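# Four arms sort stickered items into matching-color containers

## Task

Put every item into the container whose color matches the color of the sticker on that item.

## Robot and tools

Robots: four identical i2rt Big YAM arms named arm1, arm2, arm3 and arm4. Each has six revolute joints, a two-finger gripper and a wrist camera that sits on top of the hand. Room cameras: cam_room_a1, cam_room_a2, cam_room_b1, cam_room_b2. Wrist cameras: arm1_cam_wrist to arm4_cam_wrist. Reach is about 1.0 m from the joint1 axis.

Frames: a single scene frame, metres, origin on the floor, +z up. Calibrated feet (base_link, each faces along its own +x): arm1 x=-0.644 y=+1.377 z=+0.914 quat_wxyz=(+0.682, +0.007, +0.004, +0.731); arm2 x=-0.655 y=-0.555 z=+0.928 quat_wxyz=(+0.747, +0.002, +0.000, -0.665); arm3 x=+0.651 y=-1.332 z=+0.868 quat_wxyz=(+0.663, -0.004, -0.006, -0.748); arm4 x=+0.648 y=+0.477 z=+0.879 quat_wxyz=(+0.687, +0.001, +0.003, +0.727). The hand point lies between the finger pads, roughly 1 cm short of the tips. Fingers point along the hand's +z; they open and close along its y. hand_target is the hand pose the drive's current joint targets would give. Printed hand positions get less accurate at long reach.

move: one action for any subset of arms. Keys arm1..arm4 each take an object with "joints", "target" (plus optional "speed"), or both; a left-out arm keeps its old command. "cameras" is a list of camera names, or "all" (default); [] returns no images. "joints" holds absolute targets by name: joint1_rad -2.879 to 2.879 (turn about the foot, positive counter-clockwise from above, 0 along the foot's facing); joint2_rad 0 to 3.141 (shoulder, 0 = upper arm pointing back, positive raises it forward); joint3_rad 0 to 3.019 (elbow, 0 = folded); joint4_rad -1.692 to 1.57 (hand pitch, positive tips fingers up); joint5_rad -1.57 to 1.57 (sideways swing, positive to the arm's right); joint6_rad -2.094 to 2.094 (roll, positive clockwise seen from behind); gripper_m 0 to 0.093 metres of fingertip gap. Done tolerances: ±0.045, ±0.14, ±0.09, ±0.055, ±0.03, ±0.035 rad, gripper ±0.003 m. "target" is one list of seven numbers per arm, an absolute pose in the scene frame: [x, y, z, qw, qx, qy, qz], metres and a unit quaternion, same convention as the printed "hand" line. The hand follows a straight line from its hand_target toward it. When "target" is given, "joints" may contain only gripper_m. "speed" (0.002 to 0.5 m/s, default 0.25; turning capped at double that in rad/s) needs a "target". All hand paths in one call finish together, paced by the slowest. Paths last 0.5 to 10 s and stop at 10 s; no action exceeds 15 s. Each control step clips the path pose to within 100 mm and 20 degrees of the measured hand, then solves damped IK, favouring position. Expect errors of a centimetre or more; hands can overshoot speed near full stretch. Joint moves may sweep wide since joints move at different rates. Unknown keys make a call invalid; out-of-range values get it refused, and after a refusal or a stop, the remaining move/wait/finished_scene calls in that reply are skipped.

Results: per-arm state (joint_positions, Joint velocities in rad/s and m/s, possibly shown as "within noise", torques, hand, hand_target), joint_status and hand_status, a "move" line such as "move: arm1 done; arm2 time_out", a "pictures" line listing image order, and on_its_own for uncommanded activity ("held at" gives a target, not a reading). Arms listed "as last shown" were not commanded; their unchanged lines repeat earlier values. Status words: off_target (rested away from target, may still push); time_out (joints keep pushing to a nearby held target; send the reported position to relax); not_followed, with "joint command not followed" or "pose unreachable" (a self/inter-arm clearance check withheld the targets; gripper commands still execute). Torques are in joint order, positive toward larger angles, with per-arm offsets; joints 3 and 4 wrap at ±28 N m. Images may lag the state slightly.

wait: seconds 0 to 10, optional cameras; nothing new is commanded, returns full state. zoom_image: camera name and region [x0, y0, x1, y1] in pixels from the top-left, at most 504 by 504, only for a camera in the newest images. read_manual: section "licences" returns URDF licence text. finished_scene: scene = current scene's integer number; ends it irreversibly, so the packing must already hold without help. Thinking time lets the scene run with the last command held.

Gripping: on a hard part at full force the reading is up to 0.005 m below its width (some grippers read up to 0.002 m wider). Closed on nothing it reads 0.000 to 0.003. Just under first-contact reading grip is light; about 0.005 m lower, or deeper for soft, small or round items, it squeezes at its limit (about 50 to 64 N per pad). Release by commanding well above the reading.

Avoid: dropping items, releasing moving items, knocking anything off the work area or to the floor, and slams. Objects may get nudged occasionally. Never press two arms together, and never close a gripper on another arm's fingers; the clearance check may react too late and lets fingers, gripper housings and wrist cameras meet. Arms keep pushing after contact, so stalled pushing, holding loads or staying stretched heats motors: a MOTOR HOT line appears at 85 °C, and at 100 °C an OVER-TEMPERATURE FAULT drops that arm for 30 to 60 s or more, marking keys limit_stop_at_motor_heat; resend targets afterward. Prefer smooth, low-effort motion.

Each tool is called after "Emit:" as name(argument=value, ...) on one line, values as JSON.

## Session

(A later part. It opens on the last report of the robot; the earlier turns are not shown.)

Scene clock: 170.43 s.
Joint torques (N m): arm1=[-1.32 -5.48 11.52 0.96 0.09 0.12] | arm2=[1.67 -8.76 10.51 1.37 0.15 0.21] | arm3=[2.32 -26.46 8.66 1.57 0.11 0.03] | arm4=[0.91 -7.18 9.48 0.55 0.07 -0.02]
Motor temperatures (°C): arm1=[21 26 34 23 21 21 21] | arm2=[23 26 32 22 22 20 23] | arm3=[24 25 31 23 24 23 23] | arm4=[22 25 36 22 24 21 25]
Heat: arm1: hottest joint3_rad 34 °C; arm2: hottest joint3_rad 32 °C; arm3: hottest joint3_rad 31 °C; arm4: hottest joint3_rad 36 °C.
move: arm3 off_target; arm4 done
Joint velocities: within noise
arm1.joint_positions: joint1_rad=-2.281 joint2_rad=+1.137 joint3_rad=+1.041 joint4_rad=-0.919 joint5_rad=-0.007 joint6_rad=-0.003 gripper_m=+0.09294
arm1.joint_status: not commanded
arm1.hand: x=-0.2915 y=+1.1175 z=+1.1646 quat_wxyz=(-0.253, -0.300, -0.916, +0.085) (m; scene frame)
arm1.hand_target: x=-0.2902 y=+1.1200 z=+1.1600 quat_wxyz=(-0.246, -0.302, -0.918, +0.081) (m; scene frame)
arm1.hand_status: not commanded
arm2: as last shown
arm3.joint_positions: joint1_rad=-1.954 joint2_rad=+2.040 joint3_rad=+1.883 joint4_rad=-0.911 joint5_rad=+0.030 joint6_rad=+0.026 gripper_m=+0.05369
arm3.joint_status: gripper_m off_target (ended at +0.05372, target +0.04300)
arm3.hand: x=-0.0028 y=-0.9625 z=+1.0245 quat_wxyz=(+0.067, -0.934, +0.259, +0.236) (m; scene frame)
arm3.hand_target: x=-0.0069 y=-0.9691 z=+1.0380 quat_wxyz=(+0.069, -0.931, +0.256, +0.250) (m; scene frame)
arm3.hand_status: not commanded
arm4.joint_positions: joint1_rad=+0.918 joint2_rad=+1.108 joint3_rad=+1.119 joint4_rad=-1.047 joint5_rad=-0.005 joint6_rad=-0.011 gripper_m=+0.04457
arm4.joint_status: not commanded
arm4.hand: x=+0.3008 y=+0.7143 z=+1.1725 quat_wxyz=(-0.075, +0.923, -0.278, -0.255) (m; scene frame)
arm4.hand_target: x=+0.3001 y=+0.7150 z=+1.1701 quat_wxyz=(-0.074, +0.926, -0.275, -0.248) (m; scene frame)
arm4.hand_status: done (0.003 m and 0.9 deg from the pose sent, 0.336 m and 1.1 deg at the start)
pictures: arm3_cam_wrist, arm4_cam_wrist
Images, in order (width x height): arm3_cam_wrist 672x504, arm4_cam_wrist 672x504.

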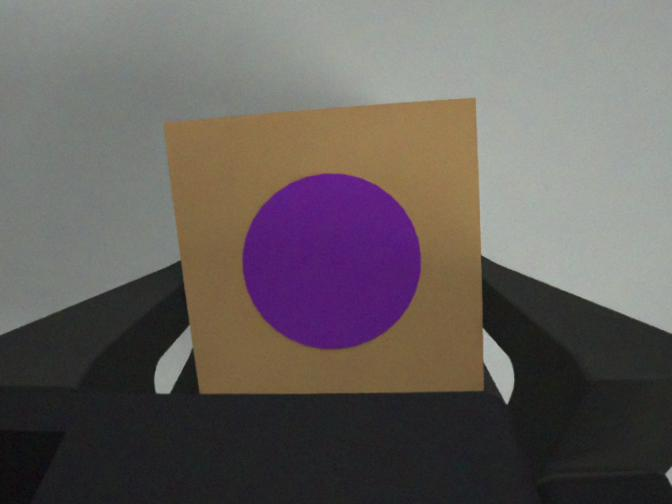

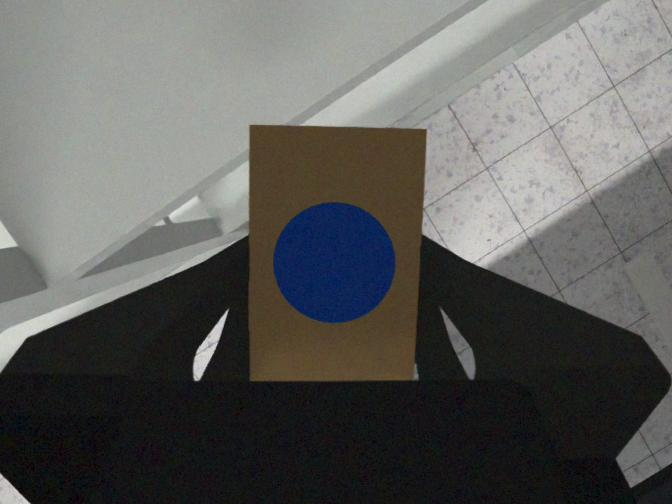

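Emit:
move(arm3={"target":[0.03,-0.965,1.1,0.0688,-0.931,0.2566,0.25],"speed":0.15}, arm4={"joints":{"joint1_rad":-1.90,"joint2_rad":0.9,"joint3_rad":1.1,"joint4_rad":-1.2,"joint5_rad":0,"joint6_rad":0}}, cameras=[])

Emit:
move(arm3={"target":[0.3,-1.05,1.17,0.0688,-0.931,0.2566,0.25],"speed":0.3}, arm4={"target":[1.125,0.345,0.93,0.2567,0.1303,0.957,-0.035],"speed":0.3}, cameras=["arm4_cam_wrist"])

Emit:
move(arm3={"joints":{"joint1_rad":1.78,"joint2_rad":0.9,"joint3_rad":1.1,"joint4_rad":-1.2,"joint5_rad":0,"joint6_rad":0}}, cameras=[])

Emit:
move(arm3={"target":[1.19,-1.282,0.93,0.2587,-0.0438,0.965,0.0118],"speed":0.3}, arm4={"target":[1.135,0.342,0.84,0.2567,0.1303,0.957,-0.035],"speed":0.1}, cameras=["arm3_cam_wrist","arm4_cam_wrist"])

Scene clock: 180.93 s.
Joint torques (N m): arm1=[-0.91 -4.95 11.45 0.85 0.1 0.14] | arm2=[1.55 -8.94 10.52 1.35 0.15 0.21] | arm3=[0.5 -23.3 9.78 0.84 -0.06 -0.12] | arm4=[0.5 -5.13 10.09 0.59 0 0.13]
Motor temperatures (°C): arm1=[21 26 34 23 21 21 21] | arm2=[23 26 32 22 22 20 23] | arm3=[24 25 30 23 24 23 24] | arm4=[22 24 36 22 24 21 25]
Heat: arm1: hottest joint3_rad 34 °C; arm2: hottest joint3_rad 32 °C; arm3: hottest joint3_rad 30 °C; arm4: hottest joint3_rad 36 °C.
move: arm3 done; arm4 done
Joint velocities: within noise
arm1, arm2: as last shown
arm3.joint_positions: joint1_rad=-1.961 joint2_rad=+1.915 joint3_rad=+1.869 joint4_rad=-0.996 joint5_rad=+0.018 joint6_rad=+0.013 gripper_m=+0.05369
arm3.joint_status: not commanded
arm3.hand: x=+0.0252 y=-0.9733 z=+1.0961 quat_wxyz=(+0.067, -0.932, +0.254, +0.249) (m; scene frame)
arm3.hand_target: x=+0.0300 y=-0.9652 z=+1.0998 quat_wxyz=(+0.069, -0.931, +0.257, +0.250) (m; scene frame)
arm3.hand_status: done (0.010 m and 0.4 deg from the pose sent, 0.082 m and 1.6 deg at the start)
arm4.joint_positions: joint1_rad=-1.900 joint2_rad=+0.903 joint3_rad=+1.083 joint4_rad=-1.190 joint5_rad=+0.002 joint6_rad=-0.011 gripper_m=+0.04445
arm4.joint_status: all done
arm4.hand: x=+0.9836 y=+0.3843 z=+1.2078 quat_wxyz=(-0.271, -0.125, -0.953, +0.042) (m; scene frame)
arm4.hand_target: x=+0.9834 y=+0.3846 z=+1.2161 quat_wxyz=(-0.277, -0.130, -0.951, +0.040) (m; scene frame)
arm4.hand_status: not commanded
pictures: none
No camera images: "cameras" was empty.

Scene clock: 182.77 s.
Joint torques (N m): arm1=[-1.2 -4.89 11.49 0.87 0.09 0.06] | arm2=[1.61 -8.82 10.48 1.32 0.15 0.21] | arm3=[0.79 -9.47 9.22 0.84 -0.15 -0.13] | arm4=[0.32 -13.51 7.94 1.39 -0.03 0.14]
Motor temperatures (°C): arm1=[21 25 34 23 21 21 21] | arm2=[23 26 32 22 22 20 23] | arm3=[24 25 30 23 24 23 24] | arm4=[22 24 35 22 24 21 25]
Heat: arm1: hottest joint3_rad 34 °C; arm2: hottest joint3_rad 32 °C; arm3: hottest joint3_rad 30 °C; arm4: hottest joint3_rad 35 °C.
move: arm3 done; arm4 off_target
Joint velocities: within noise
arm1: as last shown
arm2.joint_positions: joint1_rad=+0.919 joint2_rad=+1.128 joint3_rad=+0.993 joint4_rad=-0.885 joint5_rad=+0.006 joint6_rad=-0.006 gripper_m=+0.09290
arm2.joint_status: not commanded
arm2.hand: x=-0.2878 y=-0.7756 z=+1.1689 quat_wxyz=(-0.262, -0.253, -0.928, +0.074) (m; scene frame)
arm2.hand_target: x=-0.2901 y=-0.7701 z=+1.1602 quat_wxyz=(-0.250, -0.256, -0.931, +0.069) (m; scene frame)
arm2.hand_status: not commanded
arm3.joint_positions: joint1_rad=-2.136 joint2_rad=+1.177 joint3_rad=+1.216 joint4_rad=-1.070 joint5_rad=-0.068 joint6_rad=-0.133 gripper_m=+0.05369
arm3.joint_status: not commanded
arm3.hand: x=+0.2976 y=-1.0526 z=+1.1742 quat_wxyz=(+0.070, -0.930, +0.256, +0.256) (m; scene frame)
arm3.hand_target: x=+0.2999 y=-1.0501 z=+1.1700 quat_wxyz=(+0.069, -0.931, +0.257, +0.250) (m; scene frame)
arm3.hand_status: done (0.005 m and 0.7 deg from the pose sent, 0.295 m and 0.4 deg at the start)
arm4.joint_positions: joint1_rad=-1.900 joint2_rad=+1.549 joint3_rad=+0.824 joint4_rad=-0.363 joint5_rad=-0.001 joint6_rad=-0.010 gripper_m=+0.04445
arm4.joint_status: not commanded
arm4.hand: x=+1.1115 y=+0.3476 z=+0.9166 quat_wxyz=(-0.234, -0.127, -0.963, +0.035) (m; scene frame)
arm4.hand_target: x=+1.1246 y=+0.3450 z=+0.9302 quat_wxyz=(-0.257, -0.130, -0.957, +0.035) (m; scene frame)
arm4.hand_status: off_target (0.019 m and 2.7 deg from the pose sent, 0.314 m and 2.0 deg at the start)
pictures: arm4_cam_wrist
Images, in order (width x height): arm4_cam_wrist 672x504.

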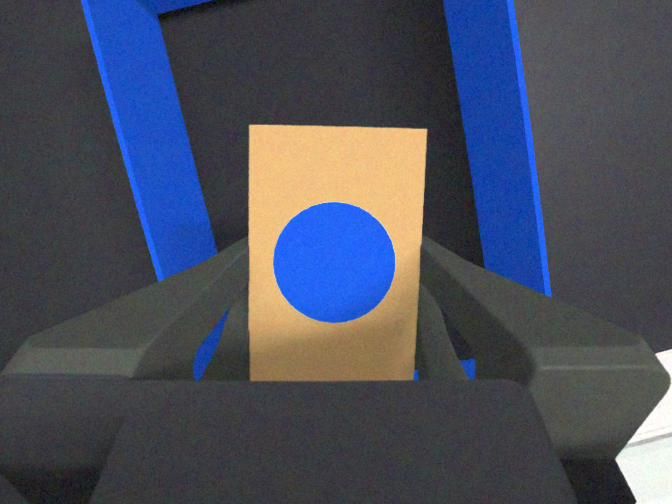

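Scene clock: 185.40 s.
Joint torques (N m): arm1=[-1.2 -5.07 11.58 0.87 0.09 0.14] | arm2=[1.61 -8.94 10.48 1.35 0.16 0.22] | arm3=[1.73 -6.24 10.35 0.94 0.13 0.02] | arm4=[1.26 -13.39 8.05 1.57 -0.03 0.16]
Motor temperatures (°C): arm1=[21 25 34 23 21 21 21] | arm2=[23 26 32 22 22 20 23] | arm3=[24 25 31 23 24 23 24] | arm4=[22 24 35 22 24 21 25]
Heat: arm1: hottest joint3_rad 34 °C; arm2: hottest joint3_rad 32 °C; arm3: hottest joint3_rad 31 °C; arm4: hottest joint3_rad 35 °C.
move: arm3 done
Joint velocities: within noise
arm1, arm2, arm4: as last shown
arm3.joint_positions: joint1_rad=+1.772 joint2_rad=+0.913 joint3_rad=+1.088 joint4_rad=-1.197 joint5_rad=-0.002 joint6_rad=-0.006 gripper_m=+0.05348
arm3.joint_status: all done
arm3.hand: x=+0.9980 y=-1.2993 z=+1.1962 quat_wxyz=(-0.271, +0.044, -0.961, -0.004) (m; scene frame)
arm3.hand_target: x=+0.9961 y=-1.2969 z=+1.2058 quat_wxyz=(-0.282, +0.044, -0.958, -0.006) (m; scene frame)
arm3.hand_status: not commanded
arm4.hand_target: x=+1.1245 y=+0.3450 z=+0.9302 quat_wxyz=(-0.257, -0.130, -0.957, +0.035) (m; scene frame)
pictures: none
No camera images: "cameras" was empty.

Scene clock: 187.33 s.
Joint torques (N m): arm1=[-1.26 -4.66 11.51 1.03 0.09 0.13] | arm2=[1.49 -8.82 10.52 1.36 0.15 0.21] | arm3=[1.49 -16.5 11.07 1.5 -0.07 0.02] | arm4=[0.91 -13.39 5.55 1.52 0.02 0.15]
Motor temperatures (°C): arm1=[21 25 34 23 21 21 21] | arm2=[23 26 32 22 22 20 23] | arm3=[24 25 31 23 24 23 24] | arm4=[22 24 35 22 24 21 26]
Heat: arm1: hottest joint3_rad 34 °C; arm2: hottest joint3_rad 32 °C; arm3: hottest joint3_rad 31 °C; arm4: hottest joint3_rad 35 °C.
move: arm3 off_target; arm4 done
Joint velocities: within noise
arm1, arm2: as last shown
arm3.joint_positions: joint1_rad=+1.772 joint2_rad=+1.642 joint3_rad=+0.938 joint4_rad=-0.420 joint5_rad=-0.012 joint6_rad=-0.004 gripper_m=+0.05348
arm3.joint_status: not commanded
arm3.hand: x=+1.1628 y=-1.2883 z=+0.9018 quat_wxyz=(-0.221, +0.044, -0.974, -0.008) (m; scene frame)
arm3.hand_target: x=+1.1882 y=-1.2821 z=+0.9309 quat_wxyz=(-0.259, +0.044, -0.965, -0.012) (m; scene frame)
arm3.hand_status: off_target (0.040 m and 4.5 deg from the pose sent, 0.329 m and 1.7 deg at the start)
arm4.joint_positions: joint1_rad=-1.900 joint2_rad=+1.756 joint3_rad=+0.808 joint4_rad=-0.100 joint5_rad=-0.001 joint6_rad=-0.009 gripper_m=+0.04445
arm4.joint_status: not commanded
arm4.hand: x=+1.1329 y=+0.3413 z=+0.8443 quat_wxyz=(-0.254, -0.126, -0.958, +0.038) (m; scene frame)
arm4.hand_target: x=+1.1348 y=+0.3420 z=+0.8400 quat_wxyz=(-0.257, -0.130, -0.957, +0.035) (m; scene frame)
arm4.hand_status: done (0.005 m and 0.7 deg from the pose sent, 0.080 m and 2.7 deg at the start)
pictures: arm3_cam_wrist, arm4_cam_wrist
Images, in order (width x height): arm3_cam_wrist 672x504, arm4_cam_wrist 672x504.

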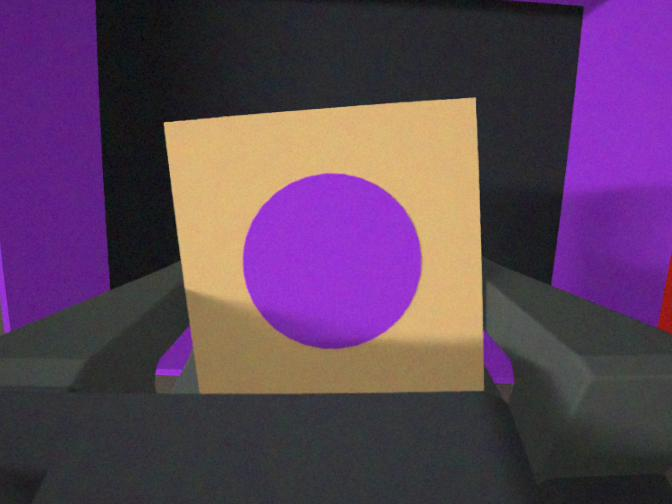

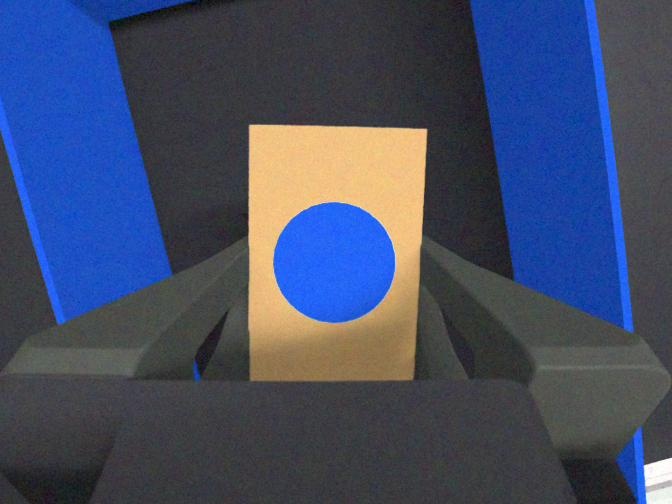

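Emit:
move(arm3={"target":[1.205,-1.279,0.88,0.2587,-0.0438,0.965,0.0118],"speed":0.1}, arm4={"target":[1.138,0.344,0.785,0.2567,0.1303,0.957,-0.035],"speed":0.08}, cameras=["arm3_cam_wrist"])

Emit:
move(arm3={"target":[1.205,-1.279,0.83,0.2587,-0.0438,0.965,0.0118],"speed":0.08}, arm4={"target":[1.139,0.344,0.762,0.2567,0.1303,0.957,-0.035],"speed":0.06}, cameras=["arm3_cam_wrist","arm4_cam_wrist"])

Scene clock: 193.70 s.
Joint torques (N m): arm1=[-0.73 -5.36 11.51 0.96 0.06 0.11] | arm2=[1.49 -8.82 10.5 1.35 0.15 0.22] | arm3=[1.85 -15.33 10.45 1.55 0.04 0.02] | arm4=[1.2 -14.39 4.55 1.51 0.1 0.18]
Motor temperatures (°C): arm1=[21 25 34 23 21 21 21] | arm2=[23 26 32 22 22 20 23] | arm3=[24 25 31 23 24 23 24] | arm4=[22 24 34 22 24 21 26]
Heat: arm1: hottest joint3_rad 34 °C; arm2: hottest joint3_rad 32 °C; arm3: hottest joint3_rad 31 °C; arm4: hottest joint3_rad 34 °C.
move: arm3 off_target; arm4 done
Joint velocities: within noise
arm1, arm2: as last shown
arm1.hand_target: x=-0.2901 y=+1.1200 z=+1.1600 quat_wxyz=(-0.246, -0.302, -0.918, +0.081) (m; scene frame)
arm3.joint_positions: joint1_rad=+1.772 joint2_rad=+1.746 joint3_rad=+0.941 joint4_rad=-0.298 joint5_rad=-0.012 joint6_rad=+0.001 gripper_m=+0.05348
arm3.joint_status: not commanded
arm3.hand: x=+1.1793 y=-1.2875 z=+0.8641 quat_wxyz=(-0.231, +0.042, -0.972, -0.009) (m; scene frame)
arm3.hand_target: x=+1.2037 y=-1.2790 z=+0.8810 quat_wxyz=(-0.259, +0.044, -0.965, -0.012) (m; scene frame)
arm3.hand_status: off_target (0.031 m and 3.2 deg from the pose sent, 0.048 m and 4.5 deg at the start)
arm4.joint_positions: joint1_rad=-1.899 joint2_rad=+1.906 joint3_rad=+0.804 joint4_rad=+0.051 joint5_rad=-0.001 joint6_rad=-0.006 gripper_m=+0.04445
arm4.joint_status: not commanded
arm4.hand: x=+1.1342 y=+0.3411 z=+0.7888 quat_wxyz=(-0.253, -0.127, -0.958, +0.037) (m; scene frame)
arm4.hand_target: x=+1.1380 y=+0.3441 z=+0.7851 quat_wxyz=(-0.257, -0.130, -0.957, +0.035) (m; scene frame)
arm4.hand_status: done (0.006 m and 0.6 deg from the pose sent, 0.060 m and 0.7 deg at the start)
pictures: arm3_cam_wrist
Images, in order (width x height): arm3_cam_wrist 672x504.

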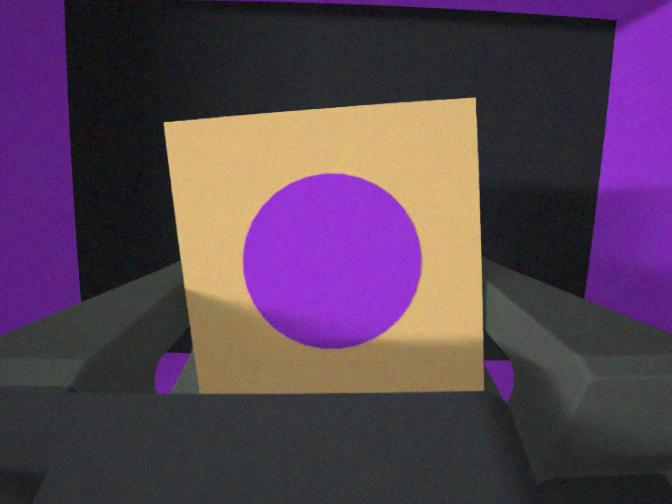

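Scene clock: 194.97 s.
Joint torques (N m): arm1=[-1.44 -5.19 11.4 1.01 0.1 0.15] | arm2=[1.55 -8.82 10.51 1.37 0.15 0.21] | arm3=[1.96 -16.26 7.8 1.63 0.08 0.02] | arm4=[1.32 -14.39 4.68 1.55 0.12 0.18]
Motor temperatures (°C): arm1=[21 25 34 23 21 21 21] | arm2=[23 26 32 22 22 20 23] | arm3=[24 25 31 23 24 23 24] | arm4=[22 24 34 22 24 21 26]
Heat: arm1: hottest joint3_rad 34 °C; arm2: hottest joint3_rad 32 °C; arm3: hottest joint3_rad 31 °C; arm4: hottest joint3_rad 34 °C.
move: arm3 off_target; arm4 done
Joint velocities: within noise
arm1, arm2: as last shown
arm3.joint_positions: joint1_rad=+1.772 joint2_rad=+1.853 joint3_rad=+0.941 joint4_rad=-0.167 joint5_rad=-0.012 joint6_rad=+0.002 gripper_m=+0.05348
arm3.joint_status: not commanded
arm3.hand: x=+1.1915 y=-1.2871 z=+0.8238 quat_wxyz=(-0.243, +0.041, -0.969, -0.009) (m; scene frame)
arm3.hand_target: x=+1.2046 y=-1.2790 z=+0.8305 quat_wxyz=(-0.259, +0.044, -0.965, -0.012) (m; scene frame)
arm3.hand_status: off_target (0.017 m and 1.9 deg from the pose sent, 0.043 m and 3.3 deg at the start)
arm4.joint_positions: joint1_rad=-1.898 joint2_rad=+1.968 joint3_rad=+0.804 joint4_rad=+0.111 joint5_rad=-0.001 joint6_rad=-0.006 gripper_m=+0.04445
arm4.joint_status: not commanded
arm4.hand: x=+1.1326 y=+0.3418 z=+0.7660 quat_wxyz=(-0.251, -0.127, -0.959, +0.037) (m; scene frame)
arm4.hand_target: x=+1.1389 y=+0.3441 z=+0.7621 quat_wxyz=(-0.257, -0.130, -0.957, +0.035) (m; scene frame)
arm4.hand_status: done (0.008 m and 0.8 deg from the pose sent, 0.027 m and 0.7 deg at the start)
pictures: arm3_cam_wrist, arm4_cam_wrist
Images, in order (width x height): arm3_cam_wrist 672x504, arm4_cam_wrist 672x504.

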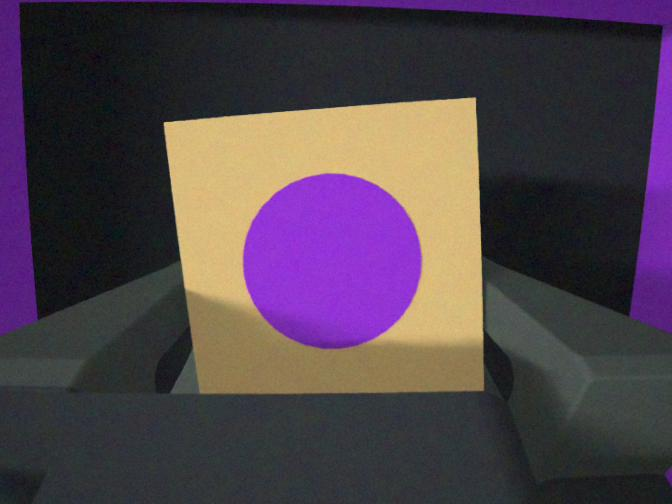

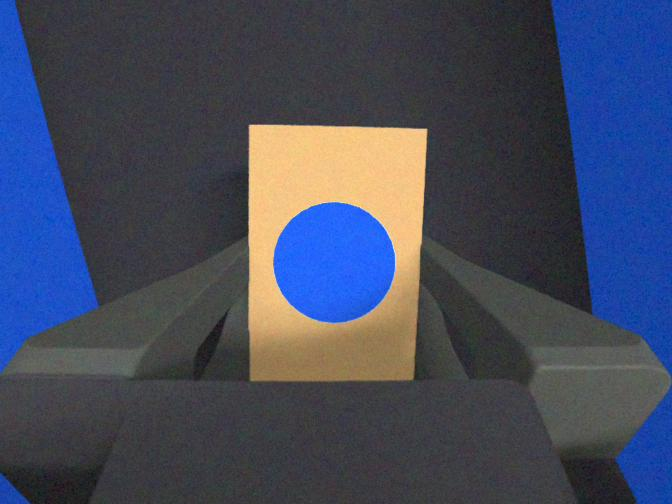

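Emit:
move(arm3={"target":[1.207,-1.278,0.772,0.2587,-0.0438,0.965,0.0118],"speed":0.08}, arm4={"target":[1.139,0.344,0.742,0.2567,0.1303,0.957,-0.035],"speed":0.05}, cameras=[])

Emit:
move(arm3={"target":[1.207,-1.278,0.745,0.2587,-0.0438,0.965,0.0118],"speed":0.05}, cameras=[])

Scene clock: 200.23 s.
Joint torques (N m): arm1=[-0.91 -5.42 11.62 0.88 0.09 0.1] | arm2=[1.61 -8.82 10.52 1.37 0.14 0.21] | arm3=[1.96 -17.08 6.79 1.68 0.12 0.02] | arm4=[1.32 -13.16 4.86 1.32 0.15 0.16]
Motor temperatures (°C): arm1=[21 25 34 23 21 21 21] | arm2=[23 26 32 22 22 20 23] | arm3=[24 25 30 23 24 23 24] | arm4=[22 24 34 22 24 21 26]
Heat: arm1: hottest joint3_rad 34 °C; arm2: hottest joint3_rad 32 °C; arm3: hottest joint3_rad 30 °C; arm4: hottest joint3_rad 34 °C.
move: arm3 off_target; arm4 off_target
Joint velocities: within noise
arm1, arm2: as last shown
arm3.joint_positions: joint1_rad=+1.773 joint2_rad=+1.995 joint3_rad=+0.941 joint4_rad=-0.026 joint5_rad=-0.012 joint6_rad=+0.005 gripper_m=+0.05348
arm3.joint_status: not commanded
arm3.hand: x=+1.1933 y=-1.2870 z=+0.7664 quat_wxyz=(-0.243, +0.040, -0.969, -0.010) (m; scene frame)
arm3.hand_target: x=+1.2066 y=-1.2779 z=+0.7724 quat_wxyz=(-0.259, +0.044, -0.965, -0.012) (m; scene frame)
arm3.hand_status: off_target (0.017 m and 1.9 deg from the pose sent, 0.055 m and 1.9 deg at the start)
arm4.joint_positions: joint1_rad=-1.898 joint2_rad=+2.009 joint3_rad=+0.804 joint4_rad=+0.168 joint5_rad=-0.001 joint6_rad=-0.004 gripper_m=+0.04445
arm4.joint_status: not commanded
arm4.hand: x=+1.1345 y=+0.3415 z=+0.7533 quat_wxyz=(-0.259, -0.127, -0.957, +0.037) (m; scene frame)
arm4.hand_target: x=+1.1386 y=+0.3442 z=+0.7422 quat_wxyz=(-0.257, -0.130, -0.957, +0.035) (m; scene frame)
arm4.hand_status: off_target (0.012 m and 0.5 deg from the pose sent, 0.025 m and 0.8 deg at the start)
pictures: none
No camera images: "cameras" was empty.

Scene clock: 201.30 s.
Joint torques (N m): arm1=[-1.38 -4.84 11.37 1.03 0.11 0.13] | arm2=[1.49 -8.88 10.51 1.37 0.15 0.21] | arm3=[1.96 -16.15 6.76 1.61 0.11 0.02] | arm4=[1.26 -13.16 4.83 1.25 0.13 0.15]
Motor temperatures (°C): arm1=[21 25 34 23 21 21 21] | arm2=[23 26 32 22 22 20 23] | arm3=[24 25 30 23 24 23 24] | arm4=[22 24 33 22 24 21 26]
Heat: arm1: hottest joint3_rad 34 °C; arm2: hottest joint3_rad 32 °C; arm3: hottest joint3_rad 30 °C; arm4: hottest joint3_rad 33 °C.
move: arm3 off_target
Joint velocities: within noise
arm1.joint_positions: joint1_rad=-2.281 joint2_rad=+1.137 joint3_rad=+1.041 joint4_rad=-0.919 joint5_rad=-0.007 joint6_rad=-0.003 gripper_m=+0.09294
arm1.joint_status: not commanded
arm1.hand: x=-0.2915 y=+1.1175 z=+1.1646 quat_wxyz=(-0.253, -0.300, -0.916, +0.085) (m; scene frame)
arm1.hand_target: x=-0.2901 y=+1.1200 z=+1.1600 quat_wxyz=(-0.246, -0.302, -0.918, +0.081) (m; scene frame)
arm1.hand_status: not commanded
arm2, arm4: as last shown
arm3.joint_positions: joint1_rad=+1.774 joint2_rad=+2.048 joint3_rad=+0.942 joint4_rad=+0.038 joint5_rad=-0.011 joint6_rad=+0.005 gripper_m=+0.05348
arm3.joint_status: not commanded
arm3.hand: x=+1.1946 y=-1.2867 z=+0.7460 quat_wxyz=(-0.248, +0.041, -0.968, -0.010) (m; scene frame)
arm3.hand_target: x=+1.2065 y=-1.2780 z=+0.7453 quat_wxyz=(-0.259, +0.044, -0.965, -0.012) (m; scene frame)
arm3.hand_status: off_target (0.015 m and 1.3 deg from the pose sent, 0.027 m and 1.9 deg at the start)
pictures: none
No camera images: "cameras" was empty.

Emit:
move(arm3={"target":[1.207,-1.278,0.725,0.2587,-0.0438,0.965,0.0118],"speed":0.05}, arm4={"joints":{"gripper_m":0.058}}, cameras=["arm3_cam_wrist","arm4_cam_wrist"])

Scene clock: 206.70 s.
Joint torques (N m): arm1=[-1.08 -5.07 11.48 1.07 0.11 0.13] | arm2=[1.49 -8.94 10.51 1.35 0.15 0.22] | arm3=[2.2 -13.74 6.13 1.25 0.11 0.03] | arm4=[1.26 -13.98 4.85 1.28 0.15 0.16]
Motor temperatures (°C): arm1=[21 25 34 23 21 21 21] | arm2=[23 26 32 22 22 20 23] | arm3=[24 25 30 23 24 23 24] | arm4=[22 24 33 22 24 21 26]
Heat: arm1: hottest joint3_rad 34 °C; arm2: hottest joint3_rad 32 °C; arm3: hottest joint3_rad 30 °C; arm4: hottest joint3_rad 33 °C.
move: arm3 off_target; arm4 done
Joint velocities: within noise
arm1, arm2: as last shown
arm3.joint_positions: joint1_rad=+1.774 joint2_rad=+2.069 joint3_rad=+0.955 joint4_rad=+0.093 joint5_rad=-0.010 joint6_rad=+0.005 gripper_m=+0.05348
arm3.joint_status: not commanded
arm3.hand: x=+1.2083 y=-1.2857 z=+0.7458 quat_wxyz=(-0.271, +0.040, -0.962, -0.010) (m; scene frame)
arm3.hand_target: x=+1.2059 y=-1.2783 z=+0.7258 quat_wxyz=(-0.259, +0.044, -0.965, -0.012) (m; scene frame)
arm3.hand_status: off_target (0.022 m and 1.6 deg from the pose sent, 0.026 m and 1.3 deg at the start)
arm4.joint_positions: joint1_rad=-1.898 joint2_rad=+2.022 joint3_rad=+0.804 joint4_rad=+0.168 joint5_rad=-0.001 joint6_rad=-0.004 gripper_m=+0.05792
arm4.joint_status: all done
arm4.hand: x=+1.1312 y=+0.3423 z=+0.7471 quat_wxyz=(-0.253, -0.128, -0.958, +0.037) (m; scene frame)
arm4.hand_target: x=+1.1386 y=+0.3442 z=+0.7423 quat_wxyz=(-0.257, -0.130, -0.957, +0.035) (m; scene frame)
arm4.hand_status: not commanded
pictures: arm3_cam_wrist, arm4_cam_wrist
Images, in order (width x height): arm3_cam_wrist 672x504, arm4_cam_wrist 672x504.

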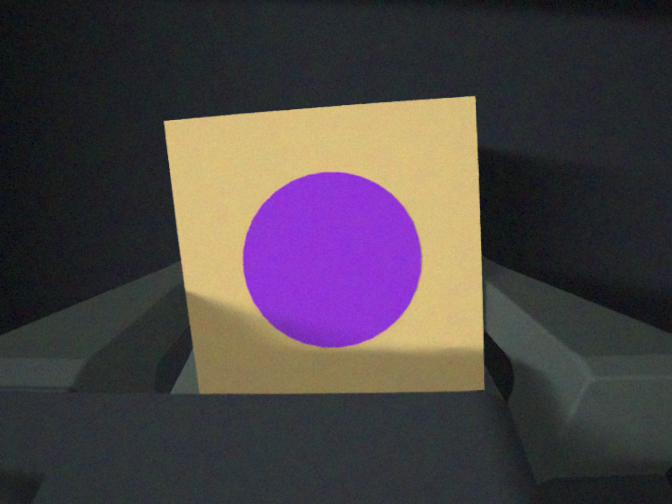

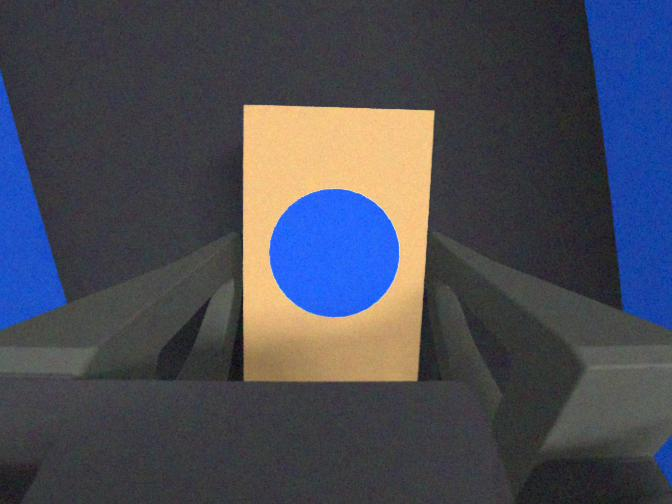

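Arm3 stalled too. Release both.

Emit:
move(arm3={"joints":{"gripper_m":0.068}}, arm4={"joints":{"gripper_m":0.085}}, cameras=[])

Emit:
move(arm3={"joints":{"gripper_m":0.093}}, cameras=[])

Emit:
move(arm3={"target":[1.19,-1.282,0.9,0.2587,-0.0438,0.965,0.0118],"speed":0.25}, arm4={"target":[1.12,0.345,0.9,0.2567,0.1303,0.957,-0.035],"speed":0.25}, cameras=["arm3_cam_wrist","arm4_cam_wrist"])

Scene clock: 212.00 s.
Joint torques (N m): arm1=[-0.97 -4.84 11.55 1.05 0.11 0.11] | arm2=[1.49 -8.82 10.48 1.36 0.16 0.22] | arm3=[2.14 -14.51 5.85 1.07 0.07 -0.05] | arm4=[1.03 -14.21 4.68 1.31 0.14 0.17]
Motor temperatures (°C): arm1=[21 25 34 23 21 21 21] | arm2=[23 26 32 22 22 20 23] | arm3=[24 25 30 23 24 23 24] | arm4=[22 24 32 22 24 21 26]
Heat: arm1: hottest joint3_rad 34 °C; arm2: hottest joint3_rad 32 °C; arm3: hottest joint3_rad 30 °C; arm4: hottest joint3_rad 32 °C.
move: arm3 done; arm4 done
Joint velocities: within noise
arm1: as last shown
arm2.joint_positions: joint1_rad=+0.919 joint2_rad=+1.128 joint3_rad=+0.993 joint4_rad=-0.885 joint5_rad=+0.006 joint6_rad=-0.006 gripper_m=+0.09290
arm2.joint_status: not commanded
arm2.hand: x=-0.2878 y=-0.7756 z=+1.1689 quat_wxyz=(-0.262, -0.253, -0.928, +0.074) (m; scene frame)
arm2.hand_target: x=-0.2901 y=-0.7701 z=+1.1602 quat_wxyz=(-0.250, -0.256, -0.931, +0.069) (m; scene frame)
arm2.hand_status: not commanded
arm3.joint_positions: joint1_rad=+1.775 joint2_rad=+2.077 joint3_rad=+0.957 joint4_rad=+0.098 joint5_rad=-0.009 joint6_rad=+0.011 gripper_m=+0.06796
arm3.joint_status: all done
arm3.hand: x=+1.2086 y=-1.2856 z=+0.7425 quat_wxyz=(-0.271, +0.038, -0.962, -0.011) (m; scene frame)
arm3.hand_target: x=+1.2059 y=-1.2781 z=+0.7257 quat_wxyz=(-0.259, +0.044, -0.965, -0.012) (m; scene frame)
arm3.hand_status: not commanded
arm4.joint_positions: joint1_rad=-1.898 joint2_rad=+2.022 joint3_rad=+0.804 joint4_rad=+0.168 joint5_rad=-0.001 joint6_rad=-0.003 gripper_m=+0.08489
arm4.joint_status: all done
arm4.hand: x=+1.1312 y=+0.3423 z=+0.7471 quat_wxyz=(-0.253, -0.128, -0.958, +0.036) (m; scene frame)
arm4.hand_target: x=+1.1386 y=+0.3441 z=+0.7423 quat_wxyz=(-0.257, -0.130, -0.957, +0.035) (m; scene frame)
arm4.hand_status: not commanded
pictures: none
No camera images: "cameras" was empty.

Scene clock: 212.50 s.
Joint torques (N m): arm1=[-1.49 -4.6 11.51 0.91 0.08 0.15] | arm2=[1.55 -8.82 10.48 1.35 0.15 0.21] | arm3=[2.08 -14.45 5.89 1.01 0.02 -0.08] | arm4=[1.61 -14.1 4.74 1.25 0.13 0.17]
Motor temperatures (°C): arm1=[21 25 34 23 21 21 21] | arm2=[23 26 32 22 22 20 23] | arm3=[24 25 30 23 24 23 24] | arm4=[22 24 32 22 24 21 26]
Heat: arm1: hottest joint3_rad 34 °C; arm2: hottest joint3_rad 32 °C; arm3: hottest joint3_rad 30 °C; arm4: hottest joint3_rad 32 °C.
move: arm3 done
Joint velocities: within noise
arm1, arm2, arm4: as last shown
arm3.joint_positions: joint1_rad=+1.775 joint2_rad=+2.077 joint3_rad=+0.957 joint4_rad=+0.098 joint5_rad=-0.008 joint6_rad=+0.015 gripper_m=+0.09292
arm3.joint_status: all done
arm3.hand: x=+1.2087 y=-1.2859 z=+0.7426 quat_wxyz=(-0.271, +0.036, -0.962, -0.010) (m; scene frame)
arm3.hand_target: x=+1.2058 y=-1.2782 z=+0.7257 quat_wxyz=(-0.259, +0.044, -0.965, -0.012) (m; scene frame)
arm3.hand_status: not commanded
pictures: none
No camera images: "cameras" was empty.

Scene clock: 213.87 s.
Joint torques (N m): arm1=[-1.32 -4.6 11.64 0.98 0.04 0.12] | arm2=[1.49 -8.88 10.55 1.36 0.16 0.21] | arm3=[1.26 -15.03 8.73 0.72 -0.08 -0.13] | arm4=[0.62 -13.04 7.39 0.53 -0.02 0.06]
Motor temperatures (°C): arm1=[21 25 34 23 21 21 21] | arm2=[23 26 32 22 22 20 23] | arm3=[24 25 30 23 24 23 24] | arm4=[22 24 32 22 24 21 25]
Heat: arm1: hottest joint3_rad 34 °C; arm2: hottest joint3_rad 32 °C; arm3: hottest joint3_rad 30 °C; arm4: hottest joint3_rad 32 °C.
move: arm3 done; arm4 done
Joint velocities: within noise
arm1, arm2: as last shown
arm3.joint_positions: joint1_rad=+1.775 joint2_rad=+1.679 joint3_rad=+0.939 joint4_rad=-0.314 joint5_rad=-0.011 joint6_rad=+0.012 gripper_m=+0.09292
arm3.joint_status: not commanded
arm3.hand: x=+1.1827 y=-1.2854 z=+0.8959 quat_wxyz=(-0.255, +0.038, -0.966, -0.011) (m; scene frame)
arm3.hand_target: x=+1.1899 y=-1.2819 z=+0.9001 quat_wxyz=(-0.259, +0.044, -0.965, -0.012) (m; scene frame)
arm3.hand_status: done (0.009 m and 0.8 deg from the pose sent, 0.159 m and 1.7 deg at the start)
arm4.joint_positions: joint1_rad=-1.898 joint2_rad=+1.592 joint3_rad=+0.784 joint4_rad=-0.238 joint5_rad=-0.002 joint6_rad=-0.003 gripper_m=+0.08489
arm4.joint_status: not commanded
arm4.hand: x=+1.1152 y=+0.3477 z=+0.8960 quat_wxyz=(-0.255, -0.128, -0.958, +0.036) (m; scene frame)
arm4.hand_target: x=+1.1200 y=+0.3450 z=+0.9000 quat_wxyz=(-0.257, -0.130, -0.957, +0.035) (m; scene frame)
arm4.hand_status: done (0.007 m and 0.4 deg from the pose sent, 0.153 m and 0.6 deg at the start)
pictures: arm3_cam_wrist, arm4_cam_wrist
Images, in order (width x height): arm3_cam_wrist 672x504, arm4_cam_wrist 672x504.

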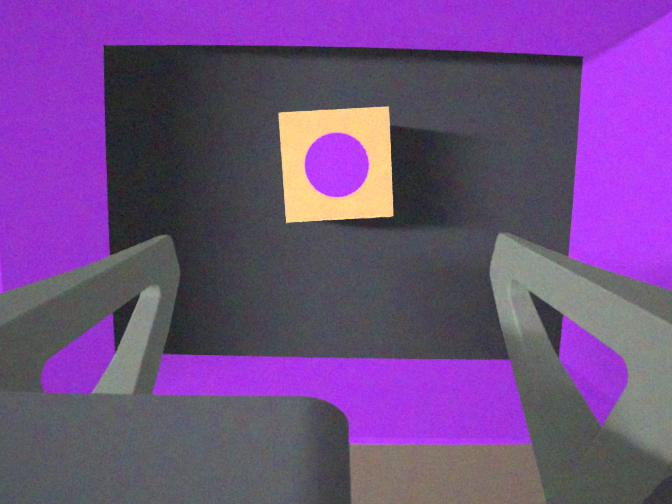

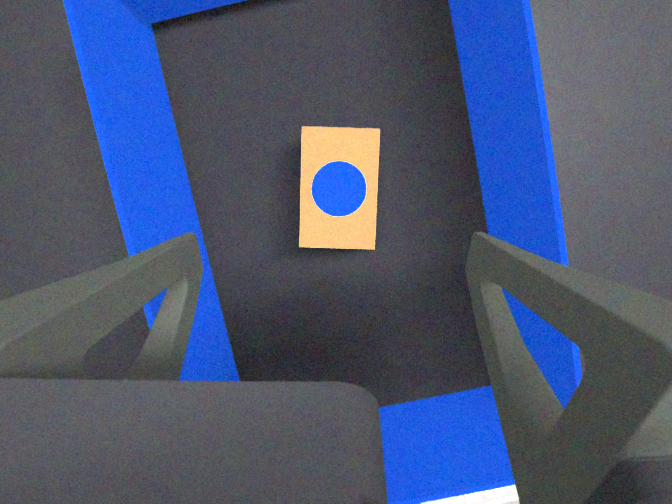

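Emit:
finished_scene(scene=2)

The scene is finished: the task was done.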